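# Assemble two printed parts to match the displayed sample

## Task

Join the two printed parts so that together they look like the completed assembly shown on the stand.

## Robot and tools

Robot: two UR7e arms, left_arm and right_arm, each carrying a Robotiq 140 two-finger gripper whose fingers can fold at a hinge. Folding happens when a part sits deep toward the palm or when a fingertip is pushed tip-first onto a surface. For a firm, predictable grip, hold a part in the outer quarter of the pads.

Frames: the scene frame has its origin at table height midway between the arms, +z up, +x out over the table, and left_arm on the +y side. The names do not match image left and right. Base origins in the scene frame: left_arm (+0.056, +0.520, +0.013) m, right_arm (+0.016, -0.321, +0.013) m, both turned almost not at all about z. Each arm reports its hand pose, velocities and Hand target in its own base frame. Fixed cameras and the table use the scene frame. All motion offsets are along the current Hand target's own axes. The gripper's fingers point along its +z and close along its y. end_effector_position is the midpoint between closed pads; fingertips extend roughly 9 to 33 mm past it, depending on opening.

Row layout, shared by execute_actions and move: 18 numbers. Numbers 1-9 are left_arm: dx, dy, dz, rx, ry, rz, gripper position, force_limit, speed. Numbers 10-18 are the same nine for right_arm. The six pose numbers are an offset, not a pose. They are measured from that arm's Hand target when the action or move begins. Scale is 1.0 = 0.6 m for dx/dy/dz and 1.0 = 180 degrees for rx/ry/rz, which together form one rotation vector. Range is -1 to 1. Sending six zeros keeps an arm at its Hand target. To leave a gripper unchanged, resend its last three numbers; a 0 there is a real command.

Gripper numbers: position +1 means fully open (140 mm), about -0.8 means pads touching, and -1 means close until blocked. force_limit ranges -1 to +1, roughly 14 N to 58 N per pad on a slow close. speed ranges -1 to +1, about 30 to 250 mm/s. A fast close squeezes much harder. Both force_limit and speed begin at +1.

execute_actions(actions, cameras): actions is a list of actions. Each action is a table of 1 to 15 rows, one row per 1/30 s step, and the last row repeats to fill 15 steps. Every row in an action counts from the same starting Hand target. Successive actions stack, so repeating an offset moves the arm further. An empty list returns the full state and all images.

move(target, speed, blend, stop_force, zero, blocking, cameras): drives each gripper in a straight line to the offset given. target is one 18-number row or a list of up to 15 rows, all measured from the same starting Hand targets. speed is in m/s, 0.002 to 3.6, default 0.25; turning is capped at twice that in rad/s. blend is in metres and rounds corners in a list; 0 stops at each row. stop_force is in N, 3 to 120, and ends an arm's path when it feels that much push. zero (default true) re-zeroes the force reference first. blocking=false returns early but cannot be combined with stop_force. Paths do not avoid obstacles. Steer clear of an arm's own base, since passing near it can flip the shoulder posture. A whole move is capped at 10 s.

Other tools:
- wait(seconds 0-10): lets time run while each arm holds its last command.
- stop(): brakes a running move.
- zoom_image(camera, region [x0,y0,x1,y1] in pixels, at most 504 wide and high): enlarges part of a camera's latest image.
- zero_wrist_force(arm): tares that arm's wrist force sensor.
- read_manual(section): returns licence texts only.
- finished_scene(scene=1): ends the scene for good. The assembly must then hold together without the robot.

Cameras: cam_high, cam_low and cam_bench are fixed, each 504x504. cam_left_wrist and cam_right_wrist ride on the arms, each 672x504. A name that does not exist makes the whole call invalid.

Reading results:
- Hand target is the last commanded pose, after orientation is clipped to within 32 degrees of the measured orientation. The gripper may settle short of it; send the remaining gap as a new offset.
- object_status: 0 moving, 1 blocked while opening, 2 blocked while closing (a grip), 3 reached the goal or pads met. A value of 3 may mean nothing is held.
- position_measured is in counts: 3 fully open, about 139 at 60 mm, 200 at 20 mm, 230 pads touching.
- To grip harder, raise force_limit and then nudge position between -1 and -0.98.
- Wrist force and torque are in the end effector's axes; joint torques include the arm's own weight.
- The move: line reports the outcome (done, off_target, moving, held, fault). limits=paced means a pose was clipped; limits=held means steps were withheld.

Hazards:
- An outside force near 150 N, or joint contact torque at its limit, halts that arm for 10 s. The wrist joints allow only about 18-22 N m.
- Arms are stiff, so a target only slightly past firm contact can trip a fault. Approach slowly, use stop_force, and end a press by commanding back past the contact.
- Pressing or hitting the arms against each other can fail the scene, and so can gripping the other gripper's fingers.
- Do not drop parts, release them while they move, slam them, or let anything leave the table.
- Long stretched holds and pushes toward unreachable poses heat the motors. A MOTOR HOT warning appears at 70 °C, and at 85 °C the arm locks for 30-60 s.
- Time counts, including thinking time, so work efficiently and move smoothly.

Each tool is called after "Emit:" as a command line: name --argument value for each argument, lists and objects as JSON in quotes; but a table of rows of numbers goes row by row, as --pt "numbers of a row", without its own name.

## Session

Emit:
execute_actions --actions '[]'

Scene clock: 0.00 s.
left_arm: end_effector_position=(+0.0372, -0.4289, +0.1696) position_measured=3 object_status=3 end_effector_quat_wxyz=(+0.050, +0.701, -0.704, +0.100) | right_arm: end_effector_position=(+0.3098, +0.1465, +0.3050) position_measured=3 object_status=3 end_effector_quat_wxyz=(+0.642, -0.519, -0.495, -0.271)
Joint positions: left_arm=[-1.903 -1.897 2.181 -2.033 -1.436 2.826] | right_arm=[-0.636 -1.414 1.86 -0.479 -0.998 0.427]
Joint velocities: within noise
Joint torques (N m): no reading
Wrist force (N): no reading
Wrist torque (N m): no reading
Wrist force, peak (N): no reading
Hand target: left_arm +0.0372, -0.4289, +0.1696; +0.050, +0.701, -0.704, +0.100 | right_arm +0.3098, +0.1465, +0.3050; +0.642, -0.519, -0.495, -0.271
Tool commands: left_gripper/position=+1.0 left_gripper/force_limit=+1.0 left_gripper/speed=+1.0 right_gripper/position=+1.0 right_gripper/force_limit=+1.0 right_gripper/speed=+1.0

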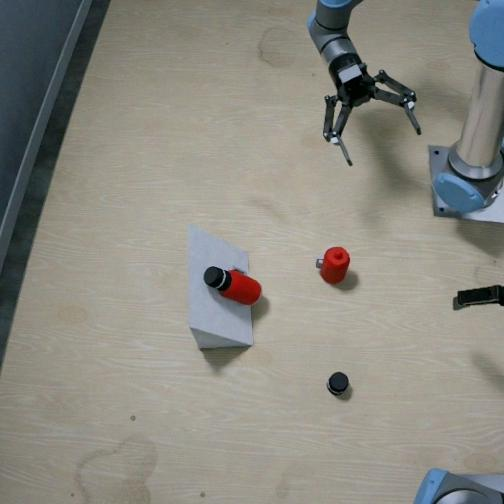

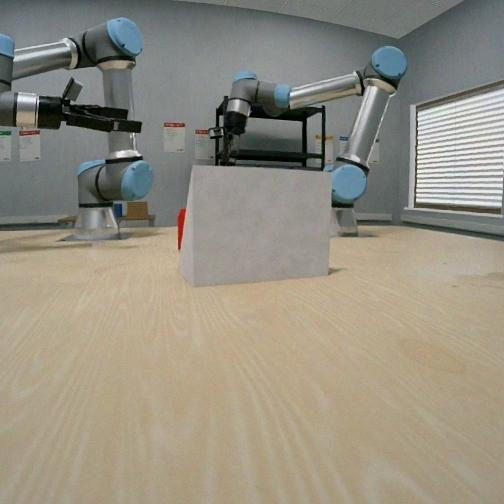

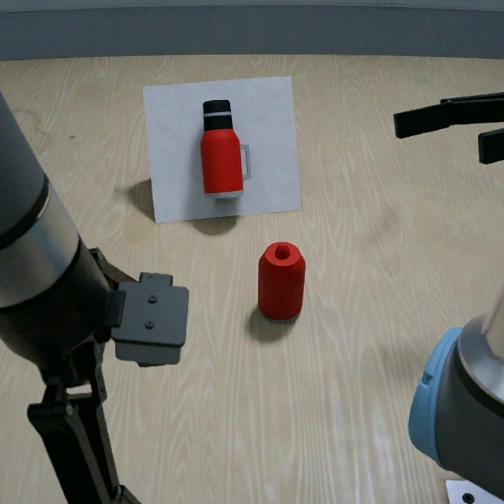

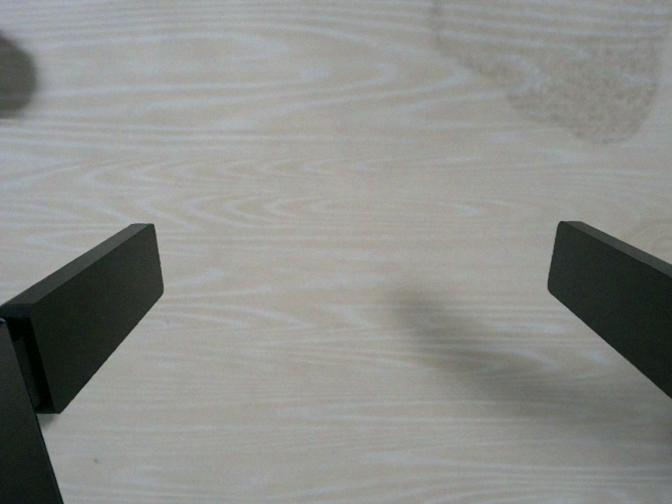

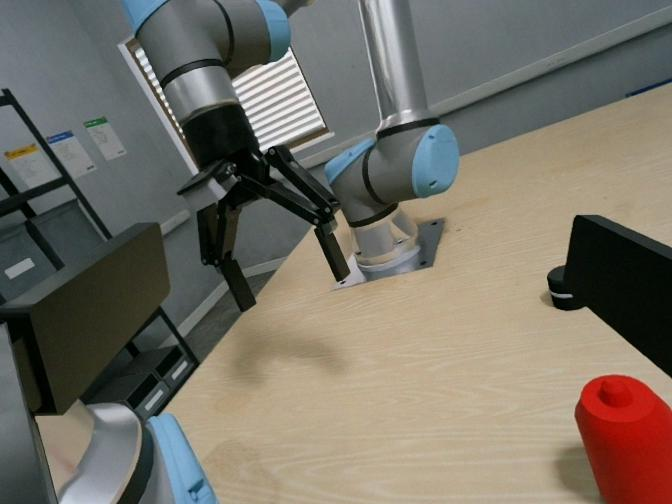

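Emit:
zoom_image --camera "cam_high" --region '[180, 220, 380, 420]'

Emit:
zoom_image --camera "cam_bench" --region '[140, 70, 340, 340]'

Emit:
zoom_image --camera "cam_right_wrist" --region '[480, 240, 672, 504]'

Scaled by 2.520 from the camera's 504x504 image, which has a finer 720x720 frame.

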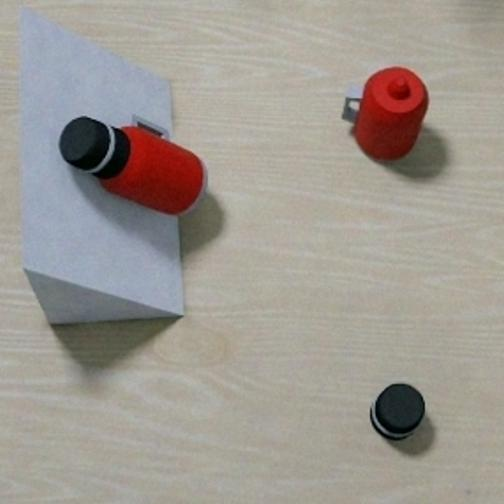

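Scaled by 1.867 from the camera's 504x504 image, which has a finer 720x720 frame.

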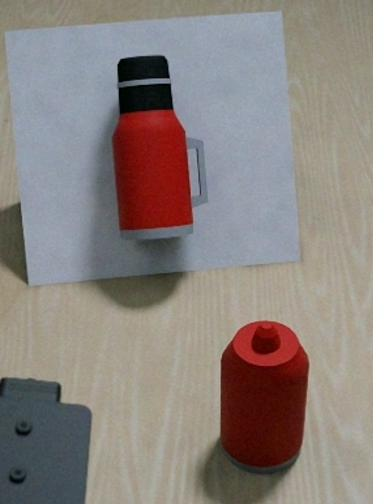

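Scaled by 1.909 from the camera's 672x504 image, which has a finer 960x720 frame.

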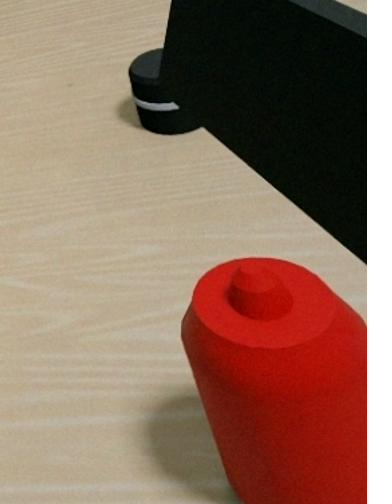

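Emit:
move --target '[-0.203,-0.472,-0.146,-0.0225,-0.0677,-0.0014,1,1,1,0,0,-0.3,0,0,0,1,1,1]' --speed 0.4 --cameras '["cam_left_wrist","cam_right_wrist","cam_high"]'

Scene clock: 5.33 s.
left_arm: end_effector_position=(+0.3150, -0.2905, +0.2493) position_measured=3 object_status=3 end_effector_quat_wxyz=(+0.000, +0.707, -0.707, +0.000) | right_arm: end_effector_position=(+0.3735, -0.0217, +0.3099) position_measured=3 object_status=3 end_effector_quat_wxyz=(+0.642, -0.519, -0.495, -0.271)
Joint positions: left_arm=[-1.062 -1.77 1.817 -1.618 -1.571 3.651] | right_arm=[-0.807 -1.118 1.446 -0.358 -1.169 0.421]
Joint torques (N m): left_arm=[12.64 -6.32 -33.37 0.22 -1.82 2.11] | right_arm=[-7.74 -29.76 -28.15 4.27 -1.41 -1.39]
Wrist force (N): left_arm=[0.5 -0.6 0.5] | right_arm=[0.3 0.0 0.8]
Wrist torque (N m): left_arm=[-0.08 -0.03 -0.02] | right_arm=[0.00 -0.09 0.10]
Wrist force, peak (N): left_arm=[-2.2 -4.1 -0.2] | right_arm=[0.9 1.4 0.6]
Hand target: left_arm +0.3151, -0.2905, +0.2493; +0.000, +0.707, -0.707, +0.000 | right_arm +0.3735, -0.0218, +0.3099; +0.642, -0.519, -0.495, -0.271
Off the commanded pose: left_arm 0.000 m, 0 deg | right_arm 0.000 m, 0 deg.
move: done
camera_calibration:
cam_left_wrist: T_world_to_cam=[[-0.999872, -0.00644957, 0.0146316, 0.316176], [-0.000910266, 0.936521, 0.350611, 0.18976], [-0.0159641, 0.350553, -0.936407, 0.482392], [0, 0, 0, 1]] pos_world=[0.324009, -0.344778, 0.380557]
cam_right_wrist: T_world_to_cam=[[0.848386, 0.318591, -0.422778, -0.169404], [-0.241755, -0.47732, -0.84482, 0.346746], [-0.470952, 0.818942, -0.32793, 0.440167], [0, 0, 0, 1]] pos_world=[0.434845, -0.140992, 0.365662]
Images, in order (width x height): cam_high 504x504, cam_left_wrist 672x504, cam_right_wrist 672x504.

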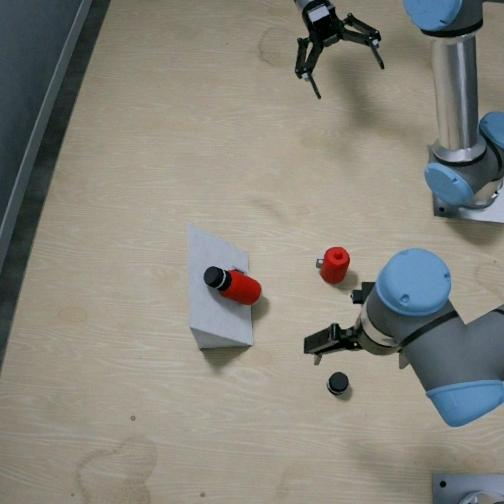

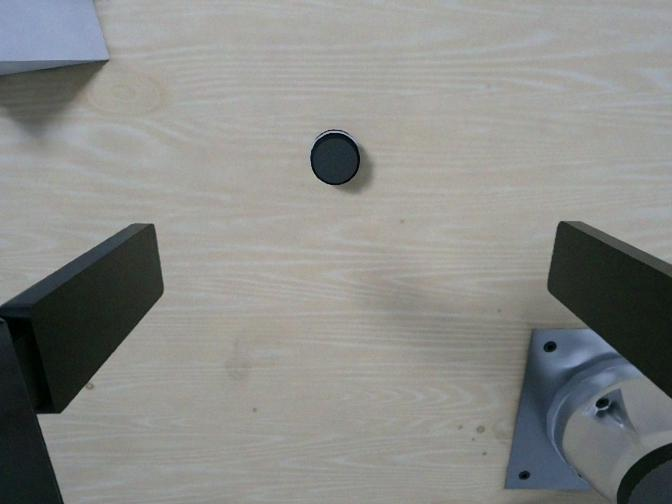

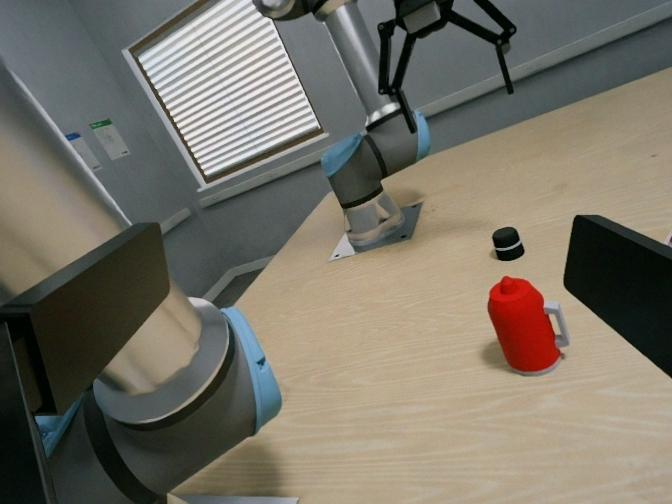

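Emit:
zoom_image --camera "cam_right_wrist" --region '[460, 210, 600, 390]'

Emit:
zoom_image --camera "cam_left_wrist" --region '[290, 110, 390, 210]'

Scaled by 2.800 from the camera's 672x504 image, which has a finer 960x720 frame.

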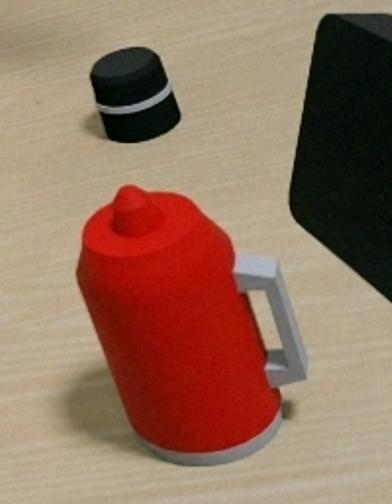

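Scaled by 5.040 from the camera's 672x504 image, which has a finer 960x720 frame.

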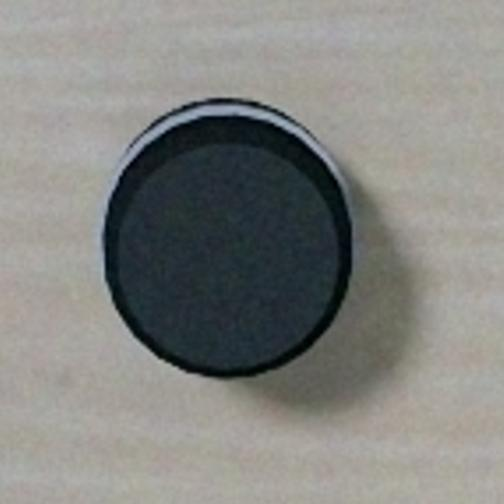

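Emit:
move --target '[0.4417,-0.0233,-0.083,0,0,0,1,1,1,0,0,0,0,0,0,1,1,1]' --speed 0.4 --cameras '["cam_left_wrist"]'

Emit:
zoom_image --camera "cam_left_wrist" --region '[236, 60, 436, 260]'

Scene clock: 8.47 s.
left_arm: end_effector_position=(+0.3291, -0.5555, +0.2989) position_measured=3 object_status=3 end_effector_quat_wxyz=(+0.000, +0.707, -0.707, +0.000) | right_arm: end_effector_position=(+0.3735, -0.0218, +0.3099) position_measured=3 object_status=3 end_effector_quat_wxyz=(+0.642, -0.519, -0.495, -0.271)
Joint positions: left_arm=[-1.244 -1.228 1.107 -1.449 -1.571 3.468] | right_arm=[-0.807 -1.118 1.446 -0.358 -1.169 0.421]
Joint torques (N m): left_arm=[-8.84 -32.99 -35.57 0.12 -1.68 -2.45] | right_arm=[-7.08 -29.17 -28.13 4.25 -1.62 -1.7]
Wrist force (N): left_arm=[0.4 -0.6 0.3] | right_arm=[0.3 -0.3 1.0]
Wrist torque (N m): left_arm=[-0.06 -0.01 0.20] | right_arm=[-0.05 -0.09 0.10]
Wrist force, peak (N): left_arm=[2.2 0.4 0.2] | right_arm=[0.7 -0.1 1.1]
Hand target: left_arm +0.3291, -0.5555, +0.2989; +0.000, +0.707, -0.707, +0.000 | right_arm +0.3735, -0.0218, +0.3099; +0.642, -0.519, -0.495, -0.271
Off the commanded pose: left_arm 0.000 m, 0 deg | right_arm 0.000 m, 0 deg.
move: done
camera_calibration:
cam_left_wrist: T_world_to_cam=[[-0.999871, -0.00629455, 0.0147927, 0.327863], [-0.000708622, 0.936522, 0.350609, 0.420494], [-0.0160606, 0.350553, -0.936405, 0.621991], [0, 0, 0, 1]] pos_world=[0.338108, -0.609778, 0.430157]
Images, in order (width x height): cam_left_wrist 672x504.

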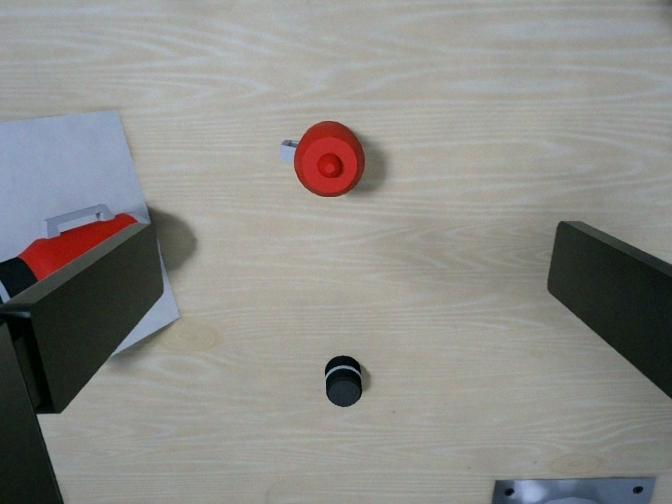

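Scaled by 2.520 from the camera's 672x504 image, which has a finer 960x720 frame.

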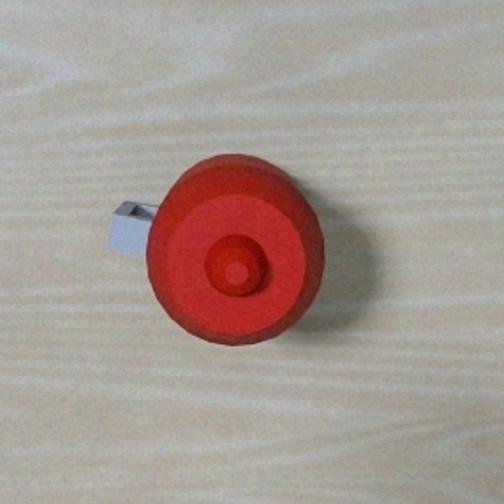

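Emit:
move --pt "-0.4402 0.0172 0.25 0 0 0 1 1 1 0 0 0 0 0 0 1 1 1" --pt "-0.4402 0.0172 0.4415 0 0 0 1 1 1 0 0 0 0 0 0 1 1 1" --speed '[0.4,0.2]' --blend '[0.03,0]'

Emit:
move --target '[0,0,0,0,0,0,-1,-0.5,-1,0,0,0,0,0,0,1,1,1]' --cameras '["cam_left_wrist","cam_high"]'

Scene clock: 12.53 s.
left_arm: end_effector_position=(+0.3186, -0.2912, +0.0343) position_measured=3 object_status=3 end_effector_quat_wxyz=(+0.000, +0.707, -0.707, +0.000) | right_arm: end_effector_position=(+0.3735, -0.0218, +0.3099) position_measured=3 object_status=3 end_effector_quat_wxyz=(+0.642, -0.519, -0.495, -0.271)
Joint positions: left_arm=[-1.054 -1.565 2.23 -2.235 -1.571 3.658] | right_arm=[-0.807 -1.118 1.446 -0.358 -1.169 0.421]
Joint torques (N m): left_arm=[13.53 -11.11 -12.53 -6.56 -1.8 2.44] | right_arm=[-4.32 -30.43 -26.72 4.51 -1.56 -1.25]
Wrist force (N): left_arm=[0.4 -0.8 0.4] | right_arm=[0.5 -0.1 0.8]
Wrist torque (N m): left_arm=[-0.12 -0.03 -0.02] | right_arm=[-0.03 -0.13 0.10]
Wrist force, peak (N): left_arm=[-2.5 -2.1 0.5] | right_arm=[0.8 0.0 1.0]
Hand target: left_arm +0.3187, -0.2912, +0.0342; +0.000, +0.707, -0.707, +0.000 | right_arm +0.3735, -0.0218, +0.3099; +0.642, -0.519, -0.495, -0.271
Off the commanded pose: left_arm 0.000 m, 0 deg | right_arm 0.000 m, 0 deg.
move: done

Scene clock: 16.23 s.
left_arm: end_effector_position=(+0.3187, -0.2912, +0.0342) position_measured=166 object_status=0 end_effector_quat_wxyz=(+0.000, +0.707, -0.707, +0.000) | right_arm: end_effector_position=(+0.3735, -0.0218, +0.3099) position_measured=3 object_status=3 end_effector_quat_wxyz=(+0.642, -0.519, -0.495, -0.271)
Joint positions: left_arm=[-1.054 -1.565 2.23 -2.235 -1.571 3.658] | right_arm=[-0.807 -1.118 1.446 -0.358 -1.169 0.421]
Joint torques (N m): left_arm=[12.43 -12.36 -11.85 -5.62 -1.39 2.53] | right_arm=[-4.3 -29.22 -27.09 4.16 -1.56 -1.34]
Wrist force (N): left_arm=[-1.2 0.0 -8.3] | right_arm=[0.5 0.0 0.9]
Wrist torque (N m): left_arm=[-0.14 0.05 0.00] | right_arm=[0.00 -0.12 0.09]
Wrist force, peak (N): left_arm=[-1.0 0.2 -8.6] | right_arm=[0.7 0.0 1.3]
Hand target: left_arm +0.3187, -0.2912, +0.0342; +0.000, +0.707, -0.707, +0.000 | right_arm +0.3735, -0.0218, +0.3099; +0.642, -0.519, -0.495, -0.271
Off the commanded pose: left_arm 0.000 m, 0 deg | right_arm 0.000 m, 0 deg.
move: done
camera_calibration:
cam_left_wrist: T_world_to_cam=[[-0.999869, -0.00642365, 0.0148524, 0.322989], [-0.000807083, 0.936488, 0.350698, 0.265775], [-0.0161618, 0.35064, -0.936371, 0.281364], [0, 0, 0, 1]] pos_world=[0.327708, -0.345478, 0.165457]
Images, in order (width x height): cam_high 504x504, cam_left_wrist 672x504.

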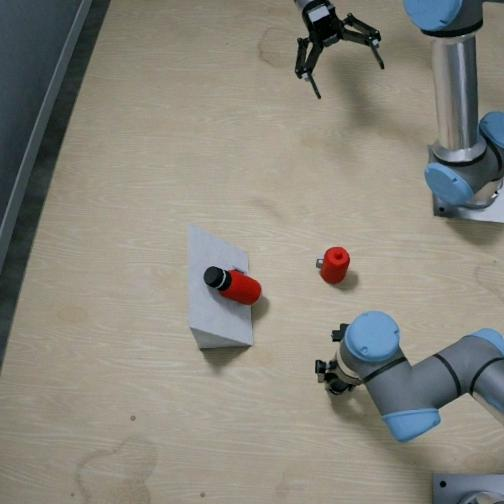

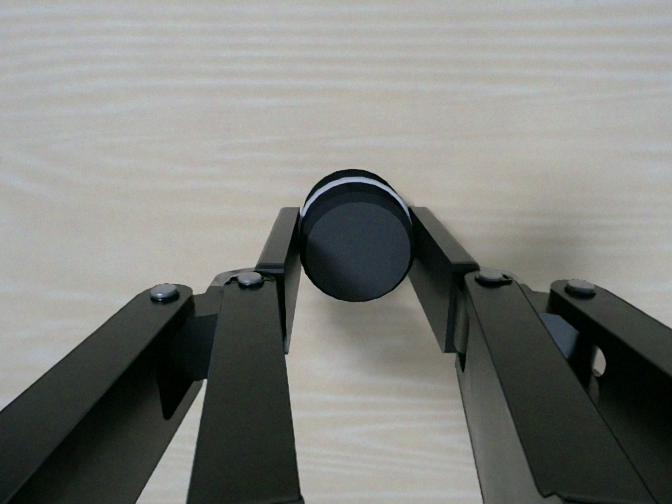

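Emit:
wait --seconds 0.5

Scene clock: 17.20 s.
left_arm: end_effector_position=(+0.3187, -0.2912, +0.0342) position_measured=166 object_status=2 end_effector_quat_wxyz=(+0.000, +0.707, -0.707, +0.000) | right_arm: end_effector_position=(+0.3735, -0.0218, +0.3099) position_measured=3 object_status=3 end_effector_quat_wxyz=(+0.642, -0.519, -0.495, -0.271)
Joint positions: left_arm=[-1.054 -1.565 2.23 -2.235 -1.571 3.658] | right_arm=[-0.807 -1.118 1.446 -0.358 -1.169 0.421]
Joint torques (N m): left_arm=[12.72 -11.86 -13.29 -3.81 -1.34 2.49] | right_arm=[-2.46 -29.75 -27.26 4.11 -1.62 -1.48]
Wrist force (N): left_arm=[-1.1 0.3 -8.4] | right_arm=[0.7 -0.1 0.8]
Wrist torque (N m): left_arm=[-0.09 0.02 0.00] | right_arm=[-0.03 -0.16 0.11]
Wrist force, peak (N): left_arm=[-1.0 0.2 -8.6] | right_arm=[0.6 -0.1 1.0]
Hand target: left_arm +0.3187, -0.2912, +0.0342; +0.000, +0.707, -0.707, +0.000 | right_arm +0.3735, -0.0218, +0.3099; +0.642, -0.519, -0.495, -0.271
Tool commands: left_gripper/position=-1.0 left_gripper/force_limit=-0.5 left_gripper/speed=-1.0 right_gripper/position=+1.0 right_gripper/force_limit=+1.0 right_gripper/speed=+1.0
Off the commanded pose: left_arm 0.000 m, 0 deg | right_arm 0.000 m, 0 deg.
wait: 0.50 s; at rest from the start

Emit:
move --pt "0 0 -0.27 0 0 0 -1 -0.5 -1 0 0 0 0 0 0 1 1 1" --pt "0.4363 -0.031 -0.27 0 0 0 -1 -0.5 -1 0 0 0 0 0 0 1 1 1" --blend '[0.04,0]' --speed '[0.2,0.3]' --cameras '["cam_left_wrist","cam_high","cam_bench","cam_right_wrist"]'

Emit:
zoom_image --camera "cam_bench" --region '[180, 170, 380, 340]'

Emit:
zoom_image --camera "cam_right_wrist" --region '[430, 180, 630, 400]'

Scene clock: 22.03 s.
left_arm: end_effector_position=(+0.3373, -0.5530, +0.1960) position_measured=166 object_status=2 end_effector_quat_wxyz=(+0.000, +0.707, -0.707, +0.000) | right_arm: end_effector_position=(+0.3735, -0.0218, +0.3099) position_measured=3 object_status=3 end_effector_quat_wxyz=(+0.642, -0.519, -0.495, -0.271)
Joint positions: left_arm=[-1.23 -1.22 1.359 -1.709 -1.571 3.482] | right_arm=[-0.807 -1.118 1.446 -0.358 -1.169 0.421]
Joint torques (N m): left_arm=[-13.52 -36.31 -35.76 0.12 -1.55 -2.53] | right_arm=[-1.31 -31.24 -26.82 4.12 -1.43 -1.38]
Wrist force (N): left_arm=[0.5 -0.4 0.9] | right_arm=[0.4 -0.1 1.0]
Wrist torque (N m): left_arm=[-0.01 -0.02 0.19] | right_arm=[-0.02 -0.11 0.10]
Wrist force, peak (N): left_arm=[-1.0 0.3 -8.6] | right_arm=[0.7 -0.6 0.9]
Hand target: left_arm +0.3374, -0.5531, +0.1960; +0.000, +0.707, -0.707, +0.000 | right_arm +0.3735, -0.0218, +0.3099; +0.642, -0.519, -0.495, -0.271
Off the commanded pose: left_arm 0.000 m, 0 deg | right_arm 0.000 m, 0 deg.
move: done
camera_calibration:
cam_left_wrist: T_world_to_cam=[[-0.999871, -0.00639025, 0.0147587, 0.337553], [-0.000810147, 0.936521, 0.35061, 0.45427], [-0.0160624, 0.350553, -0.936405, 0.524891], [0, 0, 0, 1]] pos_world=[0.346308, -0.607278, 0.327257]
cam_right_wrist: T_world_to_cam=[[0.848386, 0.318591, -0.422778, -0.169457], [-0.241755, -0.47732, -0.84482, 0.346723], [-0.470952, 0.818942, -0.32793, 0.440296], [0, 0, 0, 1]] pos_world=[0.434945, -0.141092, 0.365662]
Images, in order (width x height): cam_high 504x504, cam_bench 504x504, cam_left_wrist 672x504, cam_right_wrist 672x504.

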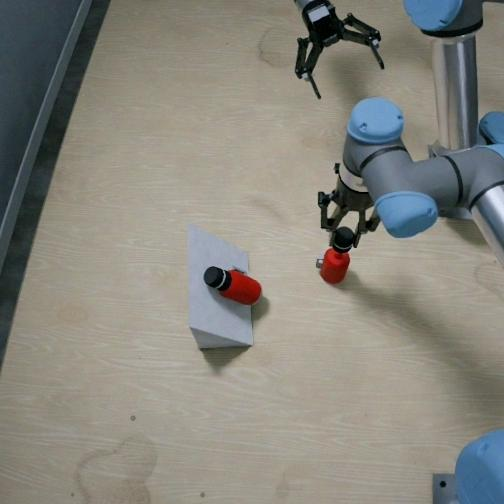

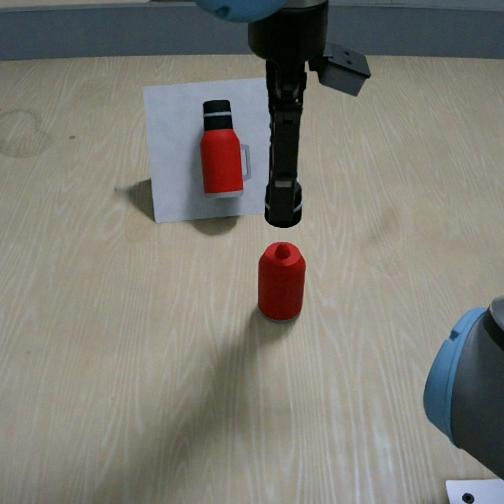

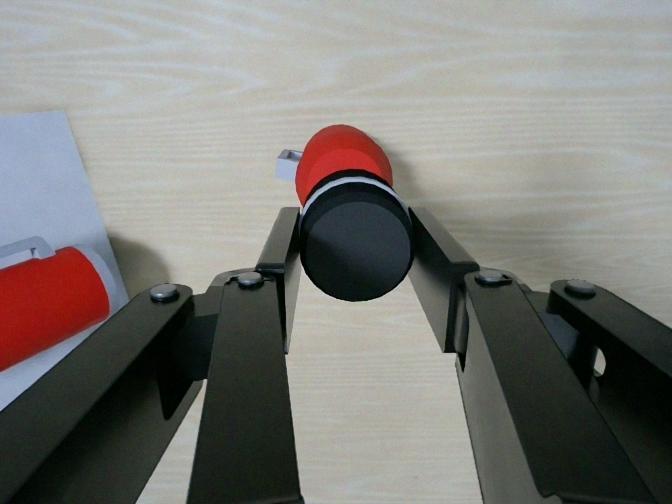

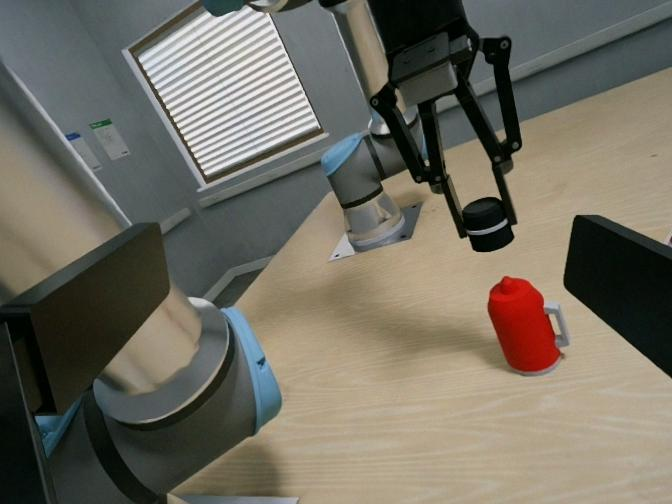

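Scaled by 2.520 from the camera's 504x504 image, which has a finer 720x720 frame.

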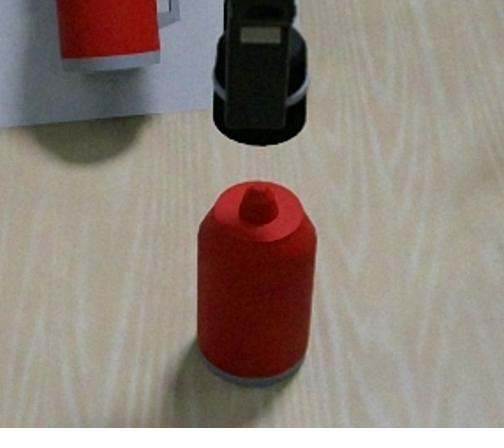

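Scaled by 2.291 from the camera's 672x504 image, which has a finer 960x720 frame.

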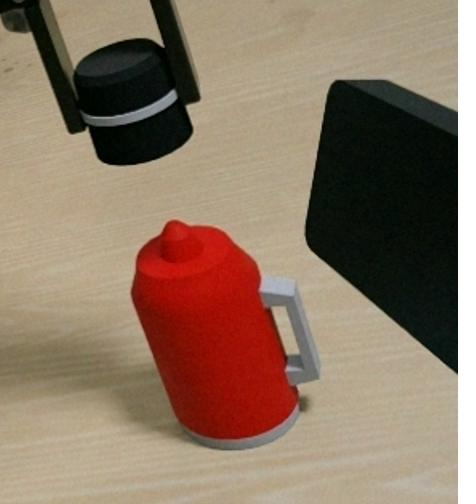

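Emit:
move --target '[0,0,0.123,0,0,0,-1,-0.5,-1,0,0,0,0,0,0,1,1,1]' --speed 0.03 --stop_force 8 --cameras '["cam_left_wrist","cam_bench","cam_right_wrist"]'

Emit:
zoom_image --camera "cam_bench" --region '[180, 170, 380, 340]'

Emit:
zoom_image --camera "cam_right_wrist" --region '[430, 180, 630, 400]'

Scene clock: 26.53 s.
left_arm: end_effector_position=(+0.3373, -0.5531, +0.1342) position_measured=166 object_status=2 end_effector_quat_wxyz=(+0.000, +0.707, -0.707, +0.000) | right_arm: end_effector_position=(+0.3735, -0.0218, +0.3099) position_measured=3 object_status=3 end_effector_quat_wxyz=(+0.642, -0.519, -0.495, -0.271)
Joint positions: left_arm=[-1.23 -1.189 1.477 -1.858 -1.571 3.482] | right_arm=[-0.807 -1.118 1.446 -0.358 -1.169 0.421]
Joint torques (N m): left_arm=[-10.45 -56.59 -33.74 0.24 -1.37 -1.73] | right_arm=[0.64 -28.69 -27.97 3.97 -1.63 -1.45]
Wrist force (N): left_arm=[0.7 -0.7 0.9] | right_arm=[0.5 0.1 0.7]
Wrist torque (N m): left_arm=[-0.04 -0.01 0.19] | right_arm=[0.02 -0.12 0.10]
Wrist force, peak (N): left_arm=[0.2 -0.3 -19.1] | right_arm=[0.7 -0.5 0.9]
Hand target: left_arm +0.3373, -0.5531, +0.1342; +0.000, +0.707, -0.707, +0.000 (not the last commanded pose) | right_arm +0.3735, -0.0218, +0.3099; +0.642, -0.519, -0.495, -0.271
Off the commanded pose: left_arm 0.012 m, 0 deg | right_arm 0.000 m, 0 deg.
move: contact (left_arm)
camera_calibration:
cam_left_wrist: T_world_to_cam=[[-0.999869, -0.00642563, 0.0148531, 0.338417], [-0.000808145, 0.936476, 0.35073, 0.475972], [-0.0161632, 0.350672, -0.936359, 0.46715], [0, 0, 0, 1]] pos_world=[0.346308, -0.607378, 0.265457]
cam_right_wrist: T_world_to_cam=[[0.848386, 0.318591, -0.422778, -0.169457], [-0.241755, -0.47732, -0.84482, 0.346723], [-0.470952, 0.818942, -0.32793, 0.440296], [0, 0, 0, 1]] pos_world=[0.434945, -0.141092, 0.365662]
Images, in order (width x height): cam_bench 504x504, cam_left_wrist 672x504, cam_right_wrist 672x504.

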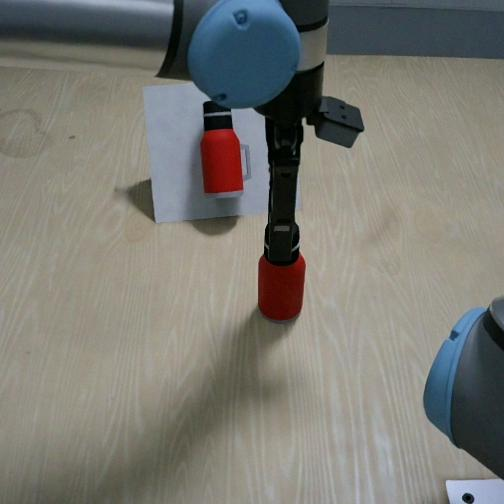

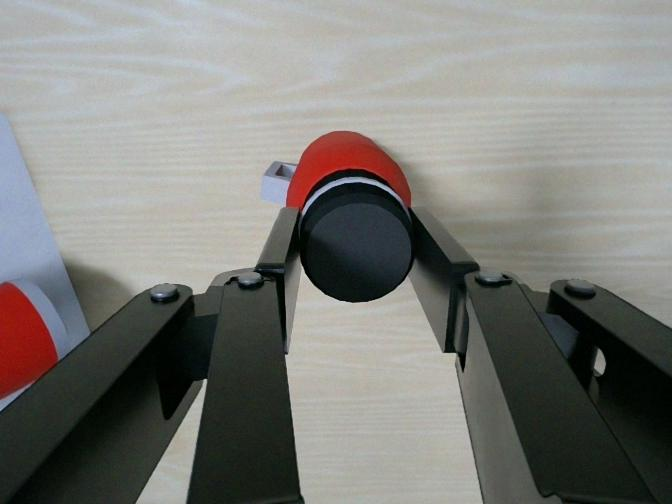

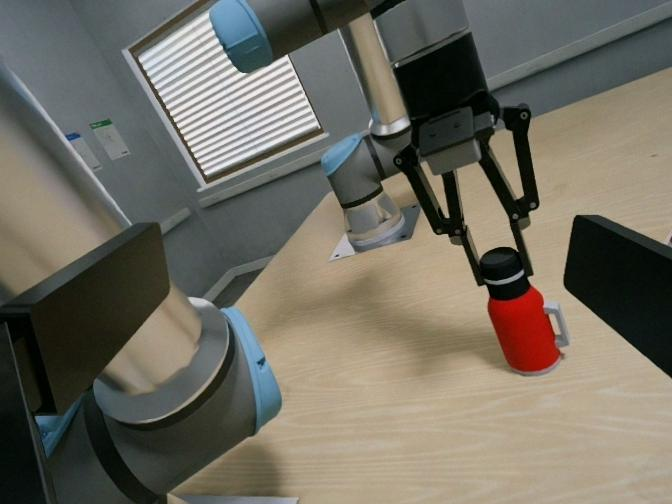

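Scaled by 2.520 from the camera's 504x504 image, which has a finer 720x720 frame.

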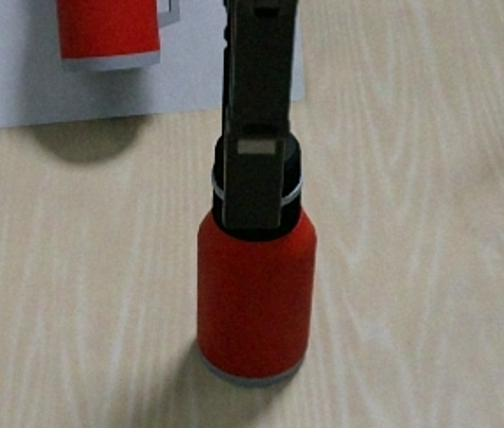

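Scaled by 2.291 from the camera's 672x504 image, which has a finer 960x720 frame.

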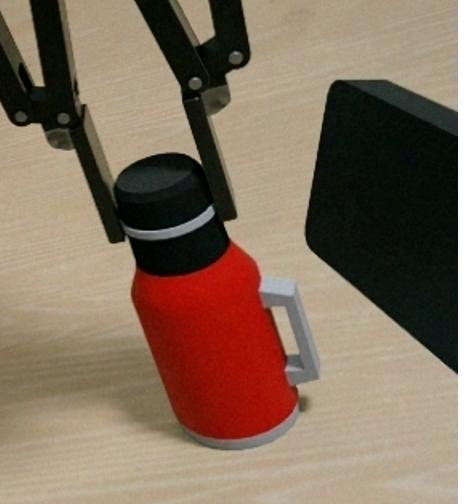

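Emit:
move --target '[0,0,0.0133,0,0,0,-1,-0.5,-1,0,0,0,0,0,0,1,1,1]' --speed 0.01 --stop_force 20 --cameras '["cam_right_wrist"]'

Emit:
zoom_image --camera "cam_right_wrist" --region '[450, 230, 590, 390]'

Scene clock: 28.77 s.
left_arm: end_effector_position=(+0.3374, -0.5532, +0.1332) position_measured=166 object_status=2 end_effector_quat_wxyz=(+0.000, +0.707, -0.707, +0.000) | right_arm: end_effector_position=(+0.3735, -0.0218, +0.3099) position_measured=3 object_status=3 end_effector_quat_wxyz=(+0.642, -0.519, -0.495, -0.271)
Joint positions: left_arm=[-1.23 -1.188 1.479 -1.861 -1.571 3.482] | right_arm=[-0.807 -1.118 1.446 -0.358 -1.169 0.421]
Joint torques (N m): left_arm=[-9.92 -44.76 -25.44 1.39 -1.45 -1.74] | right_arm=[1.59 -28.44 -27.63 4.13 -1.52 -1.53]
Wrist force (N): left_arm=[-0.2 -0.4 -16.5] | right_arm=[0.6 -0.2 0.7]
Wrist torque (N m): left_arm=[-0.02 0.05 0.19] | right_arm=[-0.04 -0.16 0.10]
Wrist force, peak (N): left_arm=[-1.1 0.0 -24.3] | right_arm=[0.7 -0.3 1.0]
Hand target: left_arm +0.3374, -0.5532, +0.1332; +0.000, +0.707, -0.707, +0.000 (not the last commanded pose) | right_arm +0.3735, -0.0218, +0.3099; +0.642, -0.519, -0.495, -0.271
Off the commanded pose: left_arm 0.007 m, 0 deg | right_arm 0.000 m, 0 deg.
move: contact (left_arm)
camera_calibration:
cam_right_wrist: T_world_to_cam=[[0.848386, 0.318591, -0.422778, -0.169457], [-0.241755, -0.47732, -0.84482, 0.346723], [-0.470952, 0.818942, -0.32793, 0.440296], [0, 0, 0, 1]] pos_world=[0.434945, -0.141092, 0.365662]
Images, in order (width x height): cam_right_wrist 672x504.

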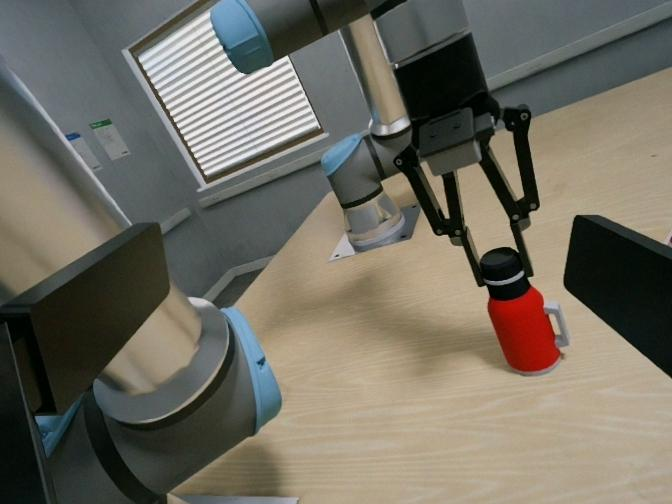

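Scaled by 3.150 from the camera's 672x504 image, which has a finer 960x720 frame.

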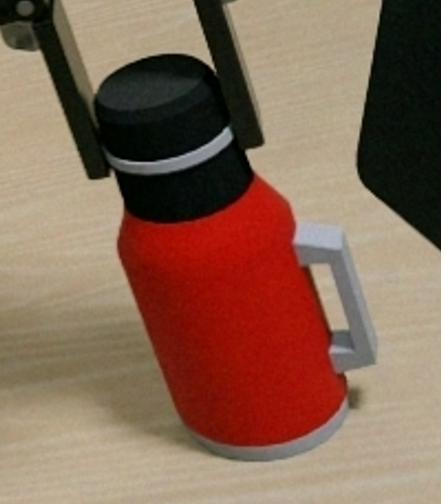

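Emit:
move --target '[0,0,-0.0017,0,0,0,-1,-0.5,-1,0,0,0,0,0,0,1,1,1]'

Emit:
move --target '[0,0,0,0,0,0,0,-0.5,-1,0,0,0,0,0,0,1,1,1]'

Emit:
move --target '[0,0,-0.2,0,0,0,0,-0.5,-1,0,0,0,0,0,0,1,1,1]' --cameras '["cam_left_wrist","cam_bench","cam_right_wrist"]'

Emit:
zoom_image --camera "cam_right_wrist" --region '[450, 230, 590, 390]'

Emit:
zoom_image --camera "cam_bench" --region '[180, 80, 380, 340]'

Scene clock: 30.20 s.
left_arm: end_effector_position=(+0.3374, -0.5532, +0.1341) position_measured=166 object_status=2 end_effector_quat_wxyz=(+0.000, +0.707, -0.707, +0.000) | right_arm: end_effector_position=(+0.3735, -0.0218, +0.3099) position_measured=3 object_status=3 end_effector_quat_wxyz=(+0.642, -0.519, -0.495, -0.271)
Joint positions: left_arm=[-1.23 -1.189 1.477 -1.859 -1.571 3.482] | right_arm=[-0.807 -1.118 1.446 -0.358 -1.169 0.421]
Joint torques (N m): left_arm=[-9.96 -55.85 -32.44 0.28 -1.5 -1.69] | right_arm=[2.65 -29.66 -27.4 4.09 -1.55 -1.62]
Wrist force (N): left_arm=[0.7 -0.7 0.7] | right_arm=[0.4 0.0 0.7]
Wrist torque (N m): left_arm=[-0.05 -0.03 0.20] | right_arm=[0.00 -0.09 0.10]
Wrist force, peak (N): left_arm=[-0.1 -0.4 -16.7] | right_arm=[0.5 0.0 1.0]
Hand target: left_arm +0.3374, -0.5532, +0.1342; +0.000, +0.707, -0.707, +0.000 | right_arm +0.3735, -0.0218, +0.3099; +0.642, -0.519, -0.495, -0.271
Off the commanded pose: left_arm 0.000 m, 0 deg | right_arm 0.000 m, 0 deg.
move: done

Scene clock: 31.27 s.
left_arm: end_effector_position=(+0.3374, -0.5532, +0.1342) position_measured=129 object_status=0 end_effector_quat_wxyz=(+0.000, +0.707, -0.707, +0.000) | right_arm: end_effector_position=(+0.3735, -0.0218, +0.3099) position_measured=3 object_status=3 end_effector_quat_wxyz=(+0.642, -0.519, -0.495, -0.271)
Joint positions: left_arm=[-1.23 -1.189 1.477 -1.859 -1.571 3.482] | right_arm=[-0.807 -1.118 1.446 -0.358 -1.169 0.421]
Joint torques (N m): left_arm=[-10.35 -55.3 -33.68 0.21 -1.58 -1.72] | right_arm=[2.75 -29.53 -27.51 4.31 -1.29 -1.43]
Wrist force (N): left_arm=[0.2 -0.5 0.5] | right_arm=[0.4 -0.1 0.8]
Wrist torque (N m): left_arm=[-0.03 0.02 0.19] | right_arm=[-0.02 -0.11 0.10]
Wrist force, peak (N): left_arm=[0.8 -0.8 0.8] | right_arm=[0.6 -0.3 1.0]
Hand target: left_arm +0.3374, -0.5532, +0.1342; +0.000, +0.707, -0.707, +0.000 | right_arm +0.3735, -0.0218, +0.3099; +0.642, -0.519, -0.495, -0.271
Off the commanded pose: left_arm 0.000 m, 0 deg | right_arm 0.000 m, 0 deg.
move: done

Scene clock: 32.60 s.
left_arm: end_effector_position=(+0.3373, -0.5532, +0.2541) position_measured=129 object_status=3 end_effector_quat_wxyz=(+0.000, +0.707, -0.707, +0.000) | right_arm: end_effector_position=(+0.3735, -0.0218, +0.3099) position_measured=3 object_status=3 end_effector_quat_wxyz=(+0.642, -0.519, -0.495, -0.271)
Joint positions: left_arm=[-1.23 -1.229 1.224 -1.565 -1.571 3.482] | right_arm=[-0.807 -1.118 1.446 -0.358 -1.169 0.421]
Joint torques (N m): left_arm=[2.77 -32.84 -31.57 -0.03 -1.62 2.03] | right_arm=[4.19 -30.19 -27.49 3.78 -1.6 -1.56]
Wrist force (N): left_arm=[0.3 -0.8 0.3] | right_arm=[0.5 -0.3 0.7]
Wrist torque (N m): left_arm=[-0.09 0.01 0.20] | right_arm=[-0.06 -0.13 0.10]
Wrist force, peak (N): left_arm=[0.4 -0.6 1.9] | right_arm=[0.5 -0.2 1.1]
Hand target: left_arm +0.3374, -0.5532, +0.2542; +0.000, +0.707, -0.707, +0.000 | right_arm +0.3735, -0.0218, +0.3099; +0.642, -0.519, -0.495, -0.271
Off the commanded pose: left_arm 0.000 m, 0 deg | right_arm 0.000 m, 0 deg.
move: done
camera_calibration:
cam_left_wrist: T_world_to_cam=[[-0.999874, -0.00640837, 0.0145411, 0.336769], [-0.000913446, 0.936742, 0.350019, 0.434486], [-0.0158643, 0.349961, -0.93663, 0.579026], [0, 0, 0, 1]] pos_world=[0.346309, -0.60748, 0.385358]
cam_right_wrist: T_world_to_cam=[[0.848386, 0.318591, -0.422778, -0.169457], [-0.241755, -0.47732, -0.84482, 0.346723], [-0.470952, 0.818942, -0.32793, 0.440296], [0, 0, 0, 1]] pos_world=[0.434945, -0.141092, 0.365662]
Images, in order (width x height): cam_bench 504x504, cam_left_wrist 672x504, cam_right_wrist 672x504.

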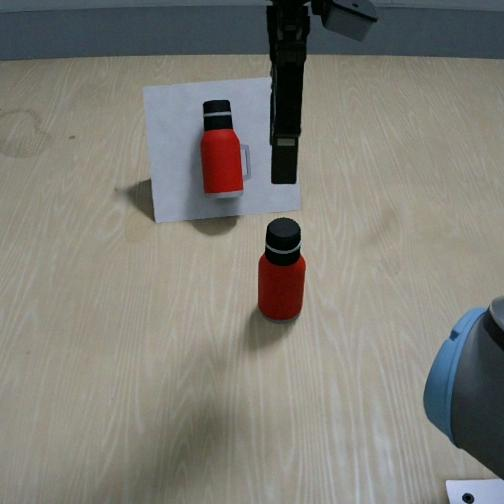

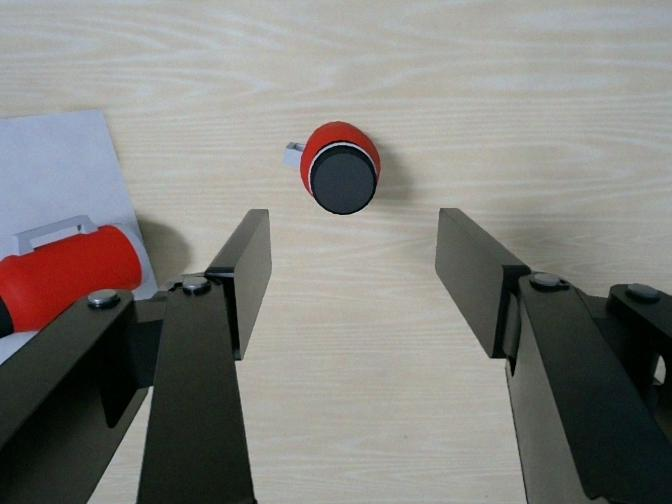

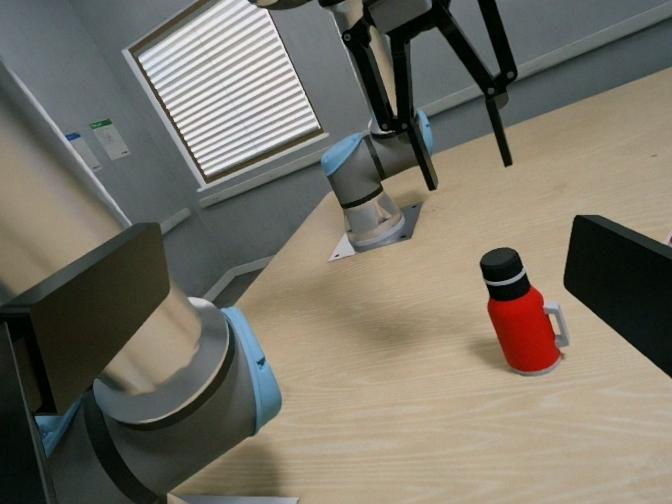

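Scaled by 3.150 from the camera's 672x504 image, which has a finer 960x720 frame.

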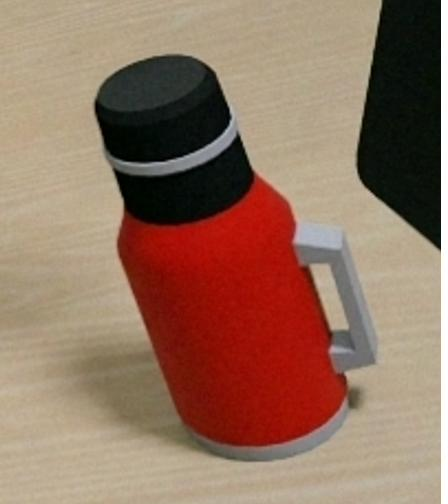

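Scaled by 1.938 from the camera's 504x504 image, which has a finer 720x720 frame.

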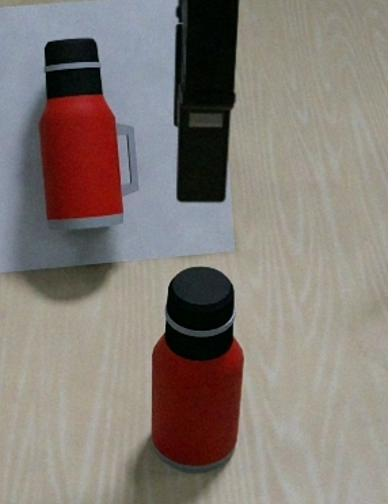

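Seated and matches the sample.

Emit:
finished_scene

The scene is finished: the task was done.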